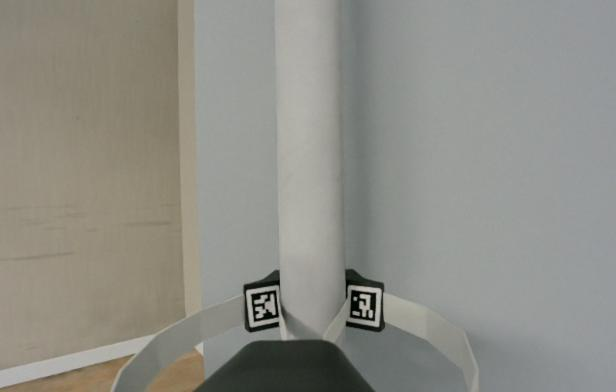

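Emit:
move(blocking=false, cameras=[], r2={"base":{"translate_m":0.0958,"strafe_m":0.1977},"joints":{"wrist_yaw_rad":0.7},"speeds":{"wrist_yaw_rad":0.085},"pace":"slow"})

Emit:
wait(seconds=4, cameras=[])

Emit:
move(blocking=false, cameras=[], r2={"base":{"translate_m":0.133,"strafe_m":0.1747},"joints":{"wrist_yaw_rad":0.5},"speeds":{"wrist_yaw_rad":0.085},"pace":"slow"})

Emit:
wait(seconds=4, cameras=["r2_head_camera","r2_wrist_camera"])

Scene clock: 959.30 s.
move: r2 moving
r1: as last shown
r1.lidar_m: 0.59 0.65 2.65 2.31 0.93 0.46 0.38 0.37 0.41 0.67 2.43 0.61
r1.servo_current: wrist_yaw_rad=39(65) wrist_pitch_rad=46(52) wrist_roll_rad=59(72) gripper_m=39(52)
r1.wrist_depth_mm: - - - - - - - / - - - 480 455 - - / - - - 484 455 - - / - - - 488 459 - - / - - - - 455 - - / 1808 196 211 392 193 379 - / 1921 410 854 141 - 180 1921
r2.base_odometry: x=-3.252 y=-0.770 heading=-2.937
r2.turned_by_wheels: +0.000
r2.turned_by_imu: +0.000
r2.base_tilt: forward=-0.6 right=+0.1
r2.lidar_m: 0.53 0.39 1.60 2.45 2.52 3.42 - 3.42 2.43 2.30 1.72 1.07
r2.base_status: translate_m moving; strafe_m moving
r2.joint_positions: lift_m=+0.840 arm_m=+0.000 wrist_yaw_rad=+0.866 wrist_pitch_rad=+0.001 wrist_roll_rad=+0.000 gripper_m=-0.024
r2.joint_status: wrist_yaw_rad moving
r2.measured_speeds: translate_m=+0.021 strafe_m=+0.045 rotate_rad=-0.002 lift_m=+0.000 arm_m=+0.000 wrist_yaw_rad=-0.081 wrist_pitch_rad=+0.000 wrist_roll_rad=+0.000
r2.motor_effort: lift_m=+21(21) arm_m=-4(5) wheel_0=-8(9) wheel_1=+2(5) wheel_2=+0(3)
r2.servo_current: wrist_yaw_rad=46(78) wrist_pitch_rad=39(46) wrist_roll_rad=52(52) gripper_m=98(104)
r2.hand_pose: x=+0.4244 y=+0.1631 z=+1.0177 quat_wxyz=(+0.908, +0.000, +0.000, +0.420) (m; r2's base frame)
r2.wrist_depth_mm: - - 241 163 242 244 243 / - - 243 164 243 245 244 / - - 244 165 246 246 246 / - - 245 166 246 247 248 / - - 248 168 248 249 249 / - - 184 170 179 250 250 / - - 249 - 252 252 253
pictures: none
No camera images: "cameras" was empty.

Scene clock: 962.27 s.
earlier move: r2 done
r1.base_odometry: x=+0.128 y=+2.272 heading=-2.747
r1.turned_by_wheels: +0.000
r1.turned_by_imu: +0.000
r1.base_tilt: forward=-1.6 right=+1.3
r1.lidar_m: 0.60 0.67 2.65 2.33 0.95 0.46 0.37 0.35 0.41 0.68 2.40 0.62
r1.base_status: not commanded
r1.joint_positions: lift_m=+0.680 arm_m=+0.000 wrist_yaw_rad=-0.003 wrist_pitch_rad=+0.006 wrist_roll_rad=+0.002 gripper_m=+0.110
r1.joint_status: not commanded
r1.measured_speeds: all 0
r1.motor_effort: lift_m=+12(12) arm_m=+5(5) wheel_0=-3(3) wheel_1=-3(3) wheel_2=+1(2)
r1.servo_current: wrist_yaw_rad=52(72) wrist_pitch_rad=46(59) wrist_roll_rad=46(72) gripper_m=39(52)
r1.hand_pose: x=+0.4590 y=-0.0882 z=+0.8569 quat_wxyz=(+1.000, +0.001, +0.003, -0.001) (m; r1's base frame)
r1.wrist_depth_mm: - - - - - - - / - - - 480 459 - - / - - - 484 459 - - / - - - 488 459 - - / - - - - 452 - - / 1808 196 211 389 192 379 - / 1863 410 842 141 - 180 1921
r2.base_odometry: x=-3.303 y=-0.970 heading=-2.938
r2.turned_by_wheels: -0.001
r2.turned_by_imu: +0.000
r2.base_tilt: forward=-0.6 right=+0.1
r2.lidar_m: 0.39 0.43 1.51 2.26 2.37 3.12 - 3.67 2.60 2.48 1.59 0.76
r2.base_status: done
r2.joint_positions: lift_m=+0.840 arm_m=+0.000 wrist_yaw_rad=+0.697 wrist_pitch_rad=+0.001 wrist_roll_rad=+0.000 gripper_m=-0.024
r2.joint_status: all done
r2.measured_speeds: all 0
r2.motor_effort: lift_m=+20(21) arm_m=-5(5) wheel_0=-8(12) wheel_1=-2(7) wheel_2=+3(4)
r2.servo_current: wrist_yaw_rad=52(104) wrist_pitch_rad=39(46) wrist_roll_rad=33(65) gripper_m=104(111)
r2.hand_pose: x=+0.4482 y=+0.1181 z=+1.0177 quat_wxyz=(+0.940, +0.000, +0.000, +0.342) (m; r2's base frame)
r2.wrist_depth_mm: - - 241 163 241 243 243 / - - 242 164 243 243 244 / - - 243 165 244 244 246 / - - 245 167 246 247 247 / - - 246 167 247 248 247 / - - 182 167 179 250 249 / - 1863 249 - 250 251 251
wait: 2.97 of 4 s (r2 has come to rest)
pictures: none
No camera images: "cameras" was empty.

Scene clock: 962.77 s.
move: r2 moving
r1: as last shown
r1.lidar_m: 0.59 0.67 2.67 2.33 0.91 0.45 0.35 0.36 0.42 0.65 2.42 0.60
r1.motor_effort: lift_m=+12(12) arm_m=+4(5) wheel_0=-2(3) wheel_1=-3(3) wheel_2=+1(1)
r1.servo_current: wrist_yaw_rad=59(59) wrist_pitch_rad=33(52) wrist_roll_rad=59(59) gripper_m=39(46)
r1.wrist_depth_mm: - - - - - - - / - - - 480 452 - - / - - - 484 455 - - / - - - 488 459 - - / - - - - 449 - - / 1808 196 211 389 193 379 - / 1863 410 842 141 - 180 1921
r2.base_odometry: x=-3.309 y=-0.982 heading=-2.938
r2.turned_by_wheels: +0.000
r2.turned_by_imu: +0.000
r2.base_tilt: forward=-0.6 right=+0.1
r2.lidar_m: 0.39 0.43 1.49 2.24 2.35 3.13 - 3.67 2.63 2.46 1.58 0.77
r2.base_status: translate_m moving; strafe_m moving
r2.joint_positions: lift_m=+0.840 arm_m=+0.000 wrist_yaw_rad=+0.665 wrist_pitch_rad=+0.001 wrist_roll_rad=+0.000 gripper_m=-0.024
r2.joint_status: wrist_yaw_rad moving
r2.measured_speeds: translate_m=+0.031 strafe_m=+0.039 rotate_rad=+0.000 lift_m=+0.000 arm_m=+0.000 wrist_yaw_rad=-0.074 wrist_pitch_rad=+0.000 wrist_roll_rad=+0.000
r2.motor_effort: lift_m=+21(21) arm_m=-5(5) wheel_0=-5(11) wheel_1=+6(6) wheel_2=-3(4)
r2.servo_current: wrist_yaw_rad=39(72) wrist_pitch_rad=39(52) wrist_roll_rad=52(59) gripper_m=104(104)
r2.hand_pose: x=+0.4519 y=+0.1091 z=+1.0177 quat_wxyz=(+0.945, +0.000, +0.000, +0.326) (m; r2's base frame)
r2.wrist_depth_mm: - - 240 164 243 244 246 / - - 242 165 245 246 247 / - - 243 166 245 247 249 / - - 244 165 246 248 250 / - - 246 166 249 250 250 / - - 183 168 181 251 252 / - 140 249 - 251 252 253
pictures: none
No camera images: "cameras" was empty.

Scene clock: 965.73 s.
earlier move: r2 done
r1.base_odometry: x=+0.128 y=+2.272 heading=-2.747
r1.turned_by_wheels: +0.000
r1.turned_by_imu: +0.000
r1.base_tilt: forward=-1.6 right=+1.3
r1.lidar_m: 0.61 0.66 2.67 2.33 0.93 0.43 0.35 0.36 0.41 0.66 2.41 0.62
r1.base_status: not commanded
r1.joint_positions: lift_m=+0.680 arm_m=+0.000 wrist_yaw_rad=-0.003 wrist_pitch_rad=+0.006 wrist_roll_rad=+0.002 gripper_m=+0.110
r1.joint_status: not commanded
r1.measured_speeds: all 0
r1.motor_effort: lift_m=+12(12) arm_m=+4(5) wheel_0=-2(3) wheel_1=-3(3) wheel_2=+1(2)
r1.servo_current: wrist_yaw_rad=52(78) wrist_pitch_rad=52(59) wrist_roll_rad=72(72) gripper_m=33(46)
r1.hand_pose: x=+0.4590 y=-0.0882 z=+0.8569 quat_wxyz=(+1.000, +0.001, +0.003, -0.001) (m; r1's base frame)
r1.wrist_depth_mm: - - - - - - - / - - - 484 452 - - / - - - 484 459 - - / - - - 488 459 - - / - - - - 452 - - / 1756 196 211 392 193 379 - / 1921 410 831 141 - 181 1921
r2.base_odometry: x=-3.398 y=-1.168 heading=-2.939
r2.turned_by_wheels: -0.001
r2.turned_by_imu: -0.001
r2.base_tilt: forward=-0.6 right=+0.0
r2.lidar_m: 0.40 0.45 1.29 2.09 2.18 2.89 - 3.91 2.78 2.65 1.38 0.64
r2.base_status: done
r2.joint_positions: lift_m=+0.840 arm_m=+0.000 wrist_yaw_rad=+0.496 wrist_pitch_rad=+0.001 wrist_roll_rad=+0.000 gripper_m=-0.024
r2.joint_status: all done
r2.measured_speeds: all 0
r2.motor_effort: lift_m=+20(21) arm_m=-5(5) wheel_0=-14(16) wheel_1=-1(6) wheel_2=+1(4)
r2.servo_current: wrist_yaw_rad=33(91) wrist_pitch_rad=33(52) wrist_roll_rad=59(65) gripper_m=104(111)
r2.hand_pose: x=+0.4662 y=+0.0604 z=+1.0177 quat_wxyz=(+0.969, +0.000, +0.001, +0.246) (m; r2's base frame)
r2.wrist_depth_mm: - - 240 164 241 243 - / - - 242 165 243 243 244 / - - 243 166 244 245 246 / - - 245 166 246 248 248 / - - 246 167 248 247 249 / - - 182 168 180 249 250 / - - 249 - 251 252 251
wait: 2.97 of 4 s (r2 has come to rest)
pictures: r2_head_camera, r2_wrist_camera
Images, in order (width x height): r2_head_camera 420x560, r2_wrist_camera 616x392.

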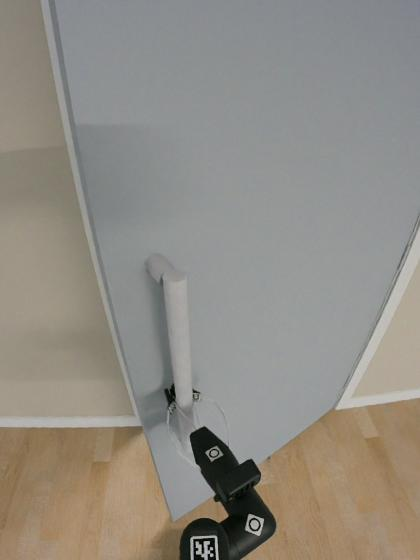

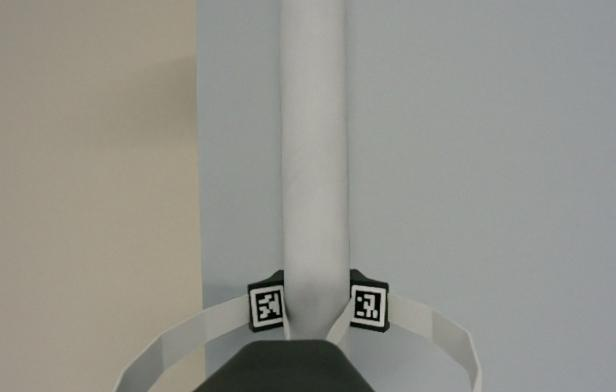

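Emit:
move(blocking=false, cameras=[], r2={"base":{"translate_m":0.1651,"strafe_m":0.1448},"joints":{"wrist_yaw_rad":0.3},"speeds":{"wrist_yaw_rad":0.085},"pace":"slow"})

Emit:
wait(seconds=4, cameras=[])

Emit:
move(blocking=false, cameras=[], r2={"base":{"translate_m":0.1905,"strafe_m":0.1092},"joints":{"wrist_yaw_rad":0.1},"speeds":{"wrist_yaw_rad":0.085},"pace":"slow"})

Emit:
wait(seconds=4, cameras=["r2_head_camera","r2_wrist_camera"])

Scene clock: 972.37 s.
move: r2 moving
r1: as last shown
r1.lidar_m: 0.58 0.65 2.70 2.33 0.89 0.46 0.36 0.36 0.42 0.63 2.41 0.63
r1.motor_effort: lift_m=+12(12) arm_m=+5(5) wheel_0=-2(3) wheel_1=-3(3) wheel_2=+1(1)
r1.servo_current: wrist_yaw_rad=39(59) wrist_pitch_rad=39(52) wrist_roll_rad=39(59) gripper_m=39(46)
r1.wrist_depth_mm: - - - - - - - / - - - 484 449 - - / - - - 484 455 - - / - - - 480 455 - - / - - - - 455 - - / 1756 196 210 392 193 379 - / 1921 410 842 141 - 180 1921
r2.base_odometry: x=-3.406 y=-1.179 heading=-2.939
r2.turned_by_wheels: +0.000
r2.turned_by_imu: +0.000
r2.base_tilt: forward=-0.6 right=+0.1
r2.lidar_m: 0.39 0.46 1.26 2.08 2.13 2.92 - 3.90 2.79 2.66 1.35 0.62
r2.base_status: translate_m moving; strafe_m moving
r2.joint_positions: lift_m=+0.840 arm_m=+0.000 wrist_yaw_rad=+0.464 wrist_pitch_rad=+0.001 wrist_roll_rad=+0.000 gripper_m=-0.024
r2.joint_status: wrist_yaw_rad moving
r2.measured_speeds: translate_m=+0.039 strafe_m=+0.033 rotate_rad=+0.002 lift_m=+0.000 arm_m=+0.000 wrist_yaw_rad=-0.075 wrist_pitch_rad=+0.000 wrist_roll_rad=+0.000
r2.motor_effort: lift_m=+21(21) arm_m=-5(5) wheel_0=-9(16) wheel_1=+3(4) wheel_2=-3(3)
r2.servo_current: wrist_yaw_rad=52(91) wrist_pitch_rad=33(46) wrist_roll_rad=46(59) gripper_m=98(104)
r2.hand_pose: x=+0.4680 y=+0.0508 z=+1.0177 quat_wxyz=(+0.973, +0.000, +0.001, +0.230) (m; r2's base frame)
r2.wrist_depth_mm: - - 241 162 243 245 246 / - - 242 163 244 246 246 / - - 243 167 246 247 248 / - - 245 165 247 250 251 / - - 246 168 248 250 252 / - - 183 168 181 251 254 / - 120 249 - 252 253 254
pictures: none
No camera images: "cameras" was empty.

Scene clock: 975.30 s.
earlier move: r2 done
r1.base_odometry: x=+0.128 y=+2.272 heading=-2.747
r1.turned_by_wheels: +0.000
r1.turned_by_imu: +0.000
r1.base_tilt: forward=-1.6 right=+1.3
r1.lidar_m: 0.60 0.66 2.66 2.32 0.92 0.46 0.35 0.37 0.41 0.65 2.41 0.62
r1.base_status: not commanded
r1.joint_positions: lift_m=+0.680 arm_m=+0.000 wrist_yaw_rad=-0.003 wrist_pitch_rad=+0.006 wrist_roll_rad=+0.002 gripper_m=+0.110
r1.joint_status: not commanded
r1.measured_speeds: all 0
r1.motor_effort: lift_m=+12(12) arm_m=+4(5) wheel_0=-2(3) wheel_1=-3(3) wheel_2=+1(2)
r1.servo_current: wrist_yaw_rad=52(72) wrist_pitch_rad=52(59) wrist_roll_rad=65(72) gripper_m=46(46)
r1.hand_pose: x=+0.4590 y=-0.0882 z=+0.8569 quat_wxyz=(+1.000, +0.001, +0.003, -0.001) (m; r1's base frame)
r1.wrist_depth_mm: - - - - - - - / - - - 480 455 - - / - - - 480 455 - - / - - - 488 459 - - / - - - - 452 - - / 1921 196 211 389 193 379 - / 1921 413 831 141 - 179 1983
r2.base_odometry: x=-3.532 y=-1.343 heading=-2.940
r2.turned_by_wheels: -0.001
r2.turned_by_imu: -0.001
r2.base_tilt: forward=-0.6 right=+0.1
r2.lidar_m: 0.41 0.76 1.04 1.96 2.01 2.74 - 4.09 2.95 2.79 1.07 0.56
r2.base_status: done
r2.joint_positions: lift_m=+0.840 arm_m=+0.000 wrist_yaw_rad=+0.296 wrist_pitch_rad=+0.001 wrist_roll_rad=+0.000 gripper_m=-0.024
r2.joint_status: all done
r2.measured_speeds: all 0
r2.motor_effort: lift_m=+20(21) arm_m=-5(5) wheel_0=-16(18) wheel_1=-1(5) wheel_2=+3(4)
r2.servo_current: wrist_yaw_rad=52(91) wrist_pitch_rad=39(46) wrist_roll_rad=39(59) gripper_m=104(111)
r2.hand_pose: x=+0.4723 y=+0.0004 z=+1.0177 quat_wxyz=(+0.989, +0.000, +0.001, +0.147) (m; r2's base frame)
r2.wrist_depth_mm: - - 240 163 242 243 244 / - - 241 165 243 245 245 / - - 242 166 245 246 247 / - - 244 167 246 247 249 / - - 246 168 248 248 250 / - - 181 169 181 250 252 / - - 247 - 251 251 253
wait: 2.93 of 4 s (r2 has come to rest)
pictures: none
No camera images: "cameras" was empty.

Scene clock: 975.80 s.
move: r2 moving
r1: as last shown
r1.base_tilt: forward=-1.6 right=+1.2
r1.lidar_m: 0.60 0.64 2.67 2.33 0.94 0.44 0.36 0.36 0.44 0.66 2.42 0.59
r1.motor_effort: lift_m=+12(12) arm_m=+4(5) wheel_0=-2(3) wheel_1=-3(3) wheel_2=+1(1)
r1.servo_current: wrist_yaw_rad=46(59) wrist_pitch_rad=52(59) wrist_roll_rad=59(72) gripper_m=46(46)
r1.wrist_depth_mm: - - - - - - - / - - - 480 459 - - / - - - 484 459 - - / - - - 488 459 - - / - - - - 455 - - / 1808 196 211 392 192 379 - / 1983 413 831 141 - 180 1921
r2.base_odometry: x=-3.542 y=-1.352 heading=-2.941
r2.turned_by_wheels: -0.001
r2.turned_by_imu: -0.001
r2.base_tilt: forward=-0.6 right=+0.1
r2.lidar_m: 0.41 0.78 1.03 1.94 2.03 2.67 - 4.11 2.94 2.79 1.05 0.56
r2.base_status: translate_m moving; strafe_m moving
r2.joint_positions: lift_m=+0.840 arm_m=+0.000 wrist_yaw_rad=+0.263 wrist_pitch_rad=+0.001 wrist_roll_rad=+0.000 gripper_m=-0.024
r2.joint_status: wrist_yaw_rad moving
r2.measured_speeds: translate_m=+0.049 strafe_m=+0.027 rotate_rad=+0.005 lift_m=+0.000 arm_m=+0.000 wrist_yaw_rad=-0.080 wrist_pitch_rad=+0.000 wrist_roll_rad=+0.000
r2.motor_effort: lift_m=+21(21) arm_m=-5(5) wheel_0=-7(17) wheel_1=+3(5) wheel_2=-4(4)
r2.servo_current: wrist_yaw_rad=20(72) wrist_pitch_rad=39(46) wrist_roll_rad=52(59) gripper_m=98(104)
r2.hand_pose: x=+0.4722 y=-0.0095 z=+1.0177 quat_wxyz=(+0.991, +0.000, +0.001, +0.131) (m; r2's base frame)
r2.wrist_depth_mm: - - 239 162 243 245 247 / - - 241 164 245 247 249 / - - 243 167 246 248 250 / - - 243 166 248 249 251 / - - 245 167 249 251 253 / - - 183 168 180 253 254 / - 119 247 - 251 254 255
pictures: none
No camera images: "cameras" was empty.

Scene clock: 978.63 s.
earlier move: r2 done
r1.base_odometry: x=+0.128 y=+2.272 heading=-2.747
r1.turned_by_wheels: +0.000
r1.turned_by_imu: +0.000
r1.base_tilt: forward=-1.6 right=+1.3
r1.lidar_m: 0.60 0.65 2.68 2.33 0.92 0.47 0.36 0.36 0.42 0.67 2.42 0.61
r1.base_status: not commanded
r1.joint_positions: lift_m=+0.680 arm_m=+0.000 wrist_yaw_rad=-0.003 wrist_pitch_rad=+0.006 wrist_roll_rad=+0.002 gripper_m=+0.110
r1.joint_status: not commanded
r1.measured_speeds: all 0
r1.motor_effort: lift_m=+12(12) arm_m=+4(5) wheel_0=-2(3) wheel_1=-3(3) wheel_2=+1(2)
r1.servo_current: wrist_yaw_rad=59(72) wrist_pitch_rad=59(59) wrist_roll_rad=39(72) gripper_m=39(46)
r1.hand_pose: x=+0.4590 y=-0.0882 z=+0.8569 quat_wxyz=(+1.000, +0.001, +0.003, -0.001) (m; r1's base frame)
r1.wrist_depth_mm: - - - - - - - / - - - 484 452 - - / - - - 484 455 - - / - - - 484 462 - - / - - - - 452 - - / 410 196 211 392 194 379 - / 1863 413 831 141 - 180 1983
r2.base_odometry: x=-3.697 y=-1.487 heading=-2.941
r2.turned_by_wheels: +0.000
r2.turned_by_imu: -0.001
r2.base_tilt: forward=-0.6 right=+0.2
r2.lidar_m: 0.40 0.56 0.79 1.85 1.93 2.55 - 4.28 3.04 2.59 0.78 0.51
r2.base_status: done
r2.joint_positions: lift_m=+0.840 arm_m=+0.000 wrist_yaw_rad=+0.094 wrist_pitch_rad=+0.001 wrist_roll_rad=+0.000 gripper_m=-0.024
r2.joint_status: all done
r2.measured_speeds: all 0
r2.motor_effort: lift_m=+21(21) arm_m=-5(5) wheel_0=-11(17) wheel_1=+0(7) wheel_2=-1(13)
r2.servo_current: wrist_yaw_rad=59(91) wrist_pitch_rad=39(46) wrist_roll_rad=46(65) gripper_m=85(104)
r2.hand_pose: x=+0.4663 y=-0.0601 z=+1.0177 quat_wxyz=(+0.999, +0.000, +0.001, +0.047) (m; r2's base frame)
r2.wrist_depth_mm: 351 343 241 164 242 244 246 / 351 345 241 168 243 245 248 / 353 349 243 166 246 247 249 / 355 347 245 167 247 248 250 / 357 353 246 169 249 250 250 / 359 355 245 170 180 251 254 / 359 355 248 - 252 252 254
wait: 2.83 of 4 s (r2 has come to rest)
pictures: r2_head_camera, r2_wrist_camera
Images, in order (width x height): r2_head_camera 420x560, r2_wrist_camera 616x392.

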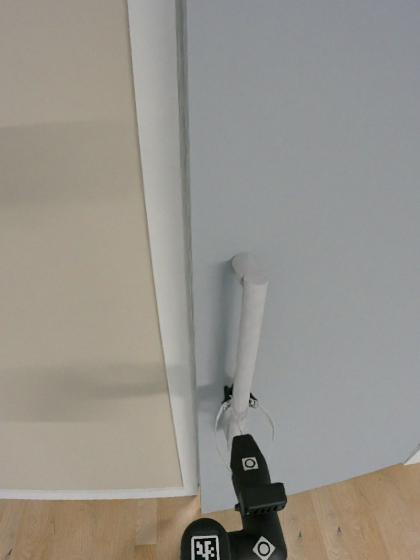

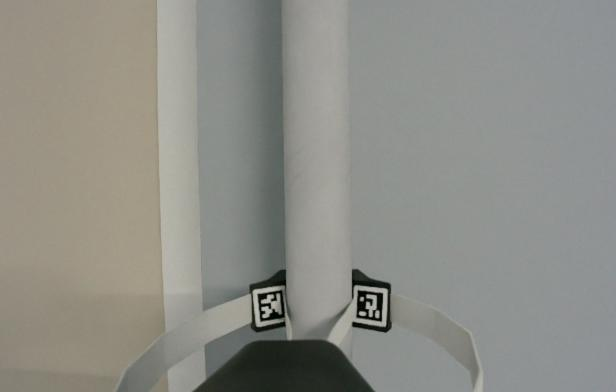

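Emit:
move(blocking=false, cameras=[], r2={"base":{"translate_m":0.1025,"strafe_m":0.0397},"joints":{"wrist_yaw_rad":0.0},"speeds":{"wrist_yaw_rad":0.085},"pace":"slow"})

Emit:
wait(seconds=4, cameras=["r2_head_camera","r2_wrist_camera"])

Scene clock: 981.87 s.
move: r2 moving
r1: as last shown
r1.lidar_m: 0.59 0.68 2.69 2.33 0.92 0.48 0.36 0.37 0.42 0.68 2.39 0.58
r1.motor_effort: lift_m=+12(12) arm_m=+5(5) wheel_0=-2(3) wheel_1=-3(3) wheel_2=+1(1)
r1.servo_current: wrist_yaw_rad=52(59) wrist_pitch_rad=46(59) wrist_roll_rad=52(52) gripper_m=46(52)
r1.wrist_depth_mm: - - - - - - - / - - - 480 452 - - / - - - 484 455 - - / - - - 484 459 - - / - - - - 449 - - / 410 196 210 389 193 379 - / 1921 410 820 141 - 179 1983
r2.base_odometry: x=-3.708 y=-1.495 heading=-2.942
r2.turned_by_wheels: -0.001
r2.turned_by_imu: +0.000
r2.base_tilt: forward=-0.6 right=+0.1
r2.lidar_m: 0.40 0.55 0.79 1.84 1.93 2.55 - 4.28 3.05 2.53 0.76 0.50
r2.base_status: translate_m moving; strafe_m moving
r2.joint_positions: lift_m=+0.840 arm_m=+0.000 wrist_yaw_rad=+0.060 wrist_pitch_rad=+0.001 wrist_roll_rad=+0.000 gripper_m=-0.024
r2.joint_status: wrist_yaw_rad moving
r2.measured_speeds: translate_m=+0.048 strafe_m=+0.019 rotate_rad=-0.001 lift_m=+0.000 arm_m=+0.000 wrist_yaw_rad=-0.084 wrist_pitch_rad=+0.000 wrist_roll_rad=+0.000
r2.motor_effort: lift_m=+20(21) arm_m=-5(5) wheel_0=-7(13) wheel_1=+5(6) wheel_2=-8(8)
r2.servo_current: wrist_yaw_rad=65(72) wrist_pitch_rad=33(46) wrist_roll_rad=33(59) gripper_m=91(104)
r2.hand_pose: x=+0.4641 y=-0.0700 z=+1.0177 quat_wxyz=(+1.000, +0.000, +0.001, +0.030) (m; r2's base frame)
r2.wrist_depth_mm: 336 330 239 163 244 247 249 / 336 332 241 163 245 248 250 / 338 334 242 166 247 249 252 / 342 336 243 166 248 251 254 / 342 340 244 167 250 252 255 / 347 340 245 168 179 253 256 / 349 343 247 - 252 254 257
pictures: none
No camera images: "cameras" was empty.

Scene clock: 983.67 s.
earlier move: r2 done
r1.base_odometry: x=+0.128 y=+2.272 heading=-2.747
r1.turned_by_wheels: +0.000
r1.turned_by_imu: +0.000
r1.base_tilt: forward=-1.6 right=+1.3
r1.lidar_m: 0.60 0.66 2.67 2.29 0.93 0.47 0.36 0.37 0.41 0.68 2.40 0.61
r1.base_status: not commanded
r1.joint_positions: lift_m=+0.680 arm_m=+0.000 wrist_yaw_rad=-0.003 wrist_pitch_rad=+0.006 wrist_roll_rad=+0.002 gripper_m=+0.110
r1.joint_status: not commanded
r1.measured_speeds: all 0
r1.motor_effort: lift_m=+12(12) arm_m=+4(5) wheel_0=-2(3) wheel_1=-3(3) wheel_2=+1(1)
r1.servo_current: wrist_yaw_rad=46(72) wrist_pitch_rad=46(59) wrist_roll_rad=52(65) gripper_m=39(52)
r1.hand_pose: x=+0.4590 y=-0.0882 z=+0.8569 quat_wxyz=(+1.000, +0.001, +0.003, -0.001) (m; r1's base frame)
r1.wrist_depth_mm: - - - - - - - / - - - 480 455 - - / - - - 488 452 - - / - - - 492 455 - - / - - - - 455 - - / 410 196 211 394 193 379 - / 1808 413 831 141 - 180 1921
r2.base_odometry: x=-3.789 y=-1.546 heading=-2.942
r2.turned_by_wheels: +0.000
r2.turned_by_imu: -0.001
r2.base_tilt: forward=-0.7 right=+0.1
r2.lidar_m: 0.39 0.48 0.64 1.64 1.90 2.52 - 4.32 3.07 2.11 0.68 0.39
r2.base_status: done
r2.joint_positions: lift_m=+0.840 arm_m=+0.000 wrist_yaw_rad=-0.007 wrist_pitch_rad=+0.001 wrist_roll_rad=+0.000 gripper_m=-0.024
r2.joint_status: all done
r2.measured_speeds: all 0
r2.motor_effort: lift_m=+21(21) arm_m=-4(5) wheel_0=-10(13) wheel_1=+3(7) wheel_2=-6(14)
r2.servo_current: wrist_yaw_rad=46(104) wrist_pitch_rad=39(46) wrist_roll_rad=46(65) gripper_m=91(104)
r2.hand_pose: x=+0.4588 y=-0.0893 z=+1.0177 quat_wxyz=(+1.000, +0.000, +0.001, -0.003) (m; r2's base frame)
r2.wrist_depth_mm: 235 224 238 164 243 244 245 / 236 225 241 165 243 246 247 / 236 226 241 166 245 247 249 / 239 228 243 167 247 249 251 / 239 230 245 168 249 250 252 / 240 229 184 169 180 252 254 / 242 230 248 - 250 254 255
wait: 1.80 of 4 s (r2 has come to rest)
pictures: r2_head_camera, r2_wrist_camera
Images, in order (width x height): r2_head_camera 420x560, r2_wrist_camera 616x392.

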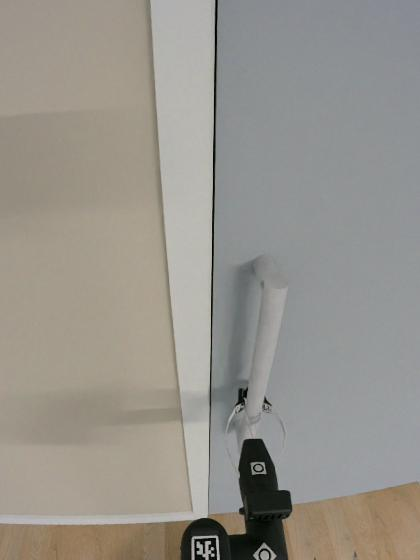

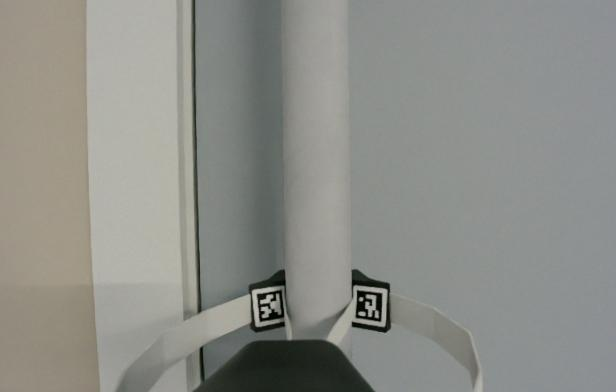

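Emit:
move(blocking=false, cameras=[], r2={"base":{"translate_m":0.02},"contact_limits":{"translate_m":0.3},"pace":"slow"})

Emit:
wait(seconds=2, cameras=["r1_head_left_camera","r1_head_camera","r2_head_camera"])

Scene clock: 988.50 s.
move: r2 moving
r1: as last shown
r1.base_tilt: forward=-1.6 right=+1.2
r1.lidar_m: 0.61 0.65 2.66 2.31 0.91 0.47 0.36 0.35 0.41 0.66 2.40 0.62
r1.servo_current: wrist_yaw_rad=59(65) wrist_pitch_rad=46(52) wrist_roll_rad=46(52) gripper_m=39(46)
r1.wrist_depth_mm: - - - - - - - / - - - 480 459 - - / - - - 484 452 - - / - - - 484 459 - - / - - - - 455 - - / 410 196 211 392 193 382 - / 1863 410 831 141 - 180 1863
r2.base_odometry: x=-3.801 y=-1.549 heading=-2.943
r2.turned_by_wheels: -0.001
r2.turned_by_imu: -0.001
r2.base_tilt: forward=-0.7 right=+0.1
r2.lidar_m: 0.37 0.47 0.65 1.58 1.90 2.53 - 4.34 3.08 2.10 0.66 0.37
r2.base_status: translate_m moving
r2.joint_positions: lift_m=+0.840 arm_m=+0.000 wrist_yaw_rad=-0.010 wrist_pitch_rad=+0.001 wrist_roll_rad=+0.000 gripper_m=-0.024
r2.joint_status: not commanded
r2.measured_speeds: translate_m=+0.042 strafe_m=+0.000 rotate_rad=-0.002 lift_m=+0.000 arm_m=+0.000 wrist_yaw_rad=-0.008 wrist_pitch_rad=+0.000 wrist_roll_rad=+0.000
r2.motor_effort: lift_m=+21(21) arm_m=-5(5) wheel_0=-4(11) wheel_1=+6(6) wheel_2=-15(17)
r2.servo_current: wrist_yaw_rad=65(65) wrist_pitch_rad=39(46) wrist_roll_rad=39(59) gripper_m=91(98)
r2.contact_limits: translate_m 0.3
r2.hand_pose: x=+0.4585 y=-0.0902 z=+1.0177 quat_wxyz=(+1.000, +0.000, +0.001, -0.005) (m; r2's base frame)
r2.wrist_depth_mm: 224 214 230 154 234 237 237 / 226 216 231 155 236 238 239 / 227 216 232 155 238 240 241 / 228 218 234 157 237 241 243 / 230 219 236 158 240 242 243 / 230 221 185 158 180 243 245 / 233 221 237 - 243 244 247
pictures: none
No camera images: "cameras" was empty.

Scene clock: 989.17 s.
earlier move: r2 done
r1.base_odometry: x=+0.128 y=+2.272 heading=-2.747
r1.turned_by_wheels: +0.000
r1.turned_by_imu: +0.000
r1.base_tilt: forward=-1.6 right=+1.3
r1.lidar_m: 0.58 0.66 2.67 2.32 0.92 0.45 0.37 0.35 0.42 0.65 2.40 0.62
r1.base_status: not commanded
r1.joint_positions: lift_m=+0.680 arm_m=+0.000 wrist_yaw_rad=-0.003 wrist_pitch_rad=+0.006 wrist_roll_rad=+0.002 gripper_m=+0.110
r1.joint_status: not commanded
r1.measured_speeds: all 0
r1.motor_effort: lift_m=+12(12) arm_m=+4(5) wheel_0=-2(3) wheel_1=-3(3) wheel_2=+1(2)
r1.servo_current: wrist_yaw_rad=52(65) wrist_pitch_rad=46(52) wrist_roll_rad=33(59) gripper_m=39(46)
r1.hand_pose: x=+0.4590 y=-0.0882 z=+0.8569 quat_wxyz=(+1.000, +0.001, +0.003, -0.001) (m; r1's base frame)
r1.wrist_depth_mm: - - - - - - - / - - - 480 459 - - / - - - 484 459 - - / - - - 488 455 - - / - - - - 455 - - / 407 196 211 392 193 379 - / 1921 410 831 142 - 180 1921
r2.base_odometry: x=-3.808 y=-1.550 heading=-2.943
r2.turned_by_wheels: +0.000
r2.turned_by_imu: +0.000
r2.base_tilt: forward=-0.7 right=+0.1
r2.lidar_m: 0.41 0.45 0.60 1.55 1.89 2.51 - 4.34 3.07 2.03 0.69 0.37
r2.base_status: done
r2.joint_positions: lift_m=+0.840 arm_m=+0.000 wrist_yaw_rad=-0.011 wrist_pitch_rad=+0.001 wrist_roll_rad=+0.000 gripper_m=-0.024
r2.joint_status: not commanded
r2.measured_speeds: all 0
r2.motor_effort: lift_m=+21(21) arm_m=-1(5) wheel_0=-2(11) wheel_1=+4(6) wheel_2=-16(17)
r2.servo_current: wrist_yaw_rad=72(78) wrist_pitch_rad=39(52) wrist_roll_rad=39(59) gripper_m=85(98)
r2.contact_limits: translate_m 0.3
r2.hand_pose: x=+0.4583 y=-0.0907 z=+1.0177 quat_wxyz=(+1.000, +0.000, +0.001, -0.006) (m; r2's base frame)
r2.wrist_depth_mm: 216 208 222 147 227 229 231 / 218 208 224 148 229 229 232 / 219 209 225 148 229 231 234 / 220 210 226 149 231 233 235 / 221 211 228 153 233 235 236 / 224 213 183 150 180 236 237 / 224 212 230 - 235 236 238
wait: 0.67 of 2 s (r2 has come to rest)
pictures: r1_head_camera, r1_head_left_camera, r2_head_camera
Images, in order (width x height): r1_head_camera 420x560, r1_head_left_camera 420x672, r2_head_camera 420x560.

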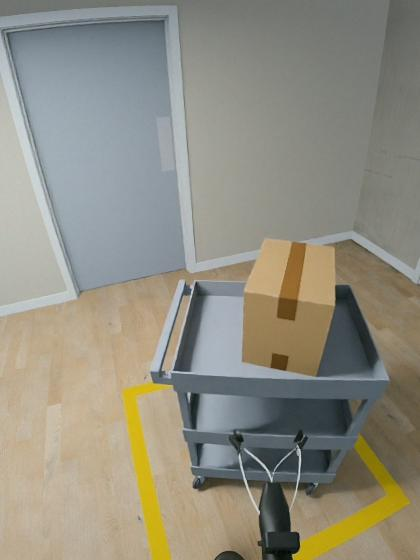

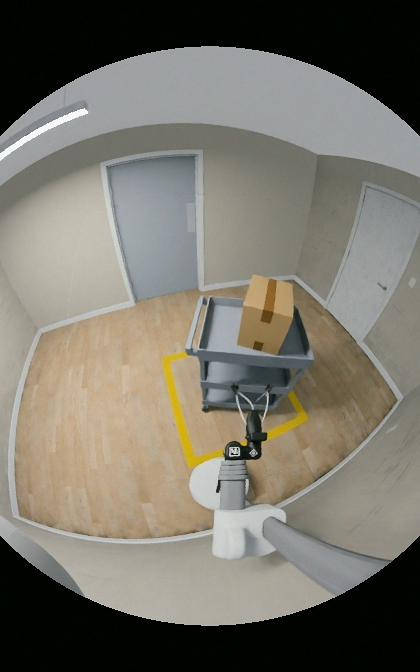

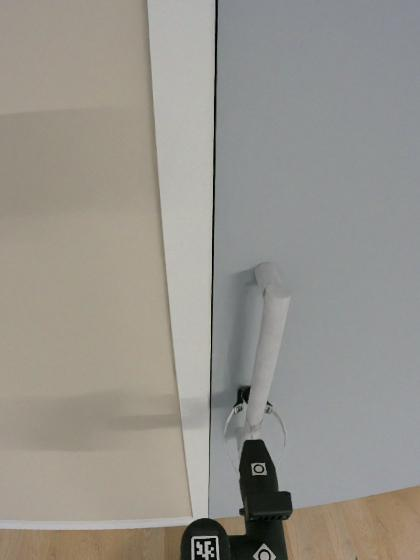

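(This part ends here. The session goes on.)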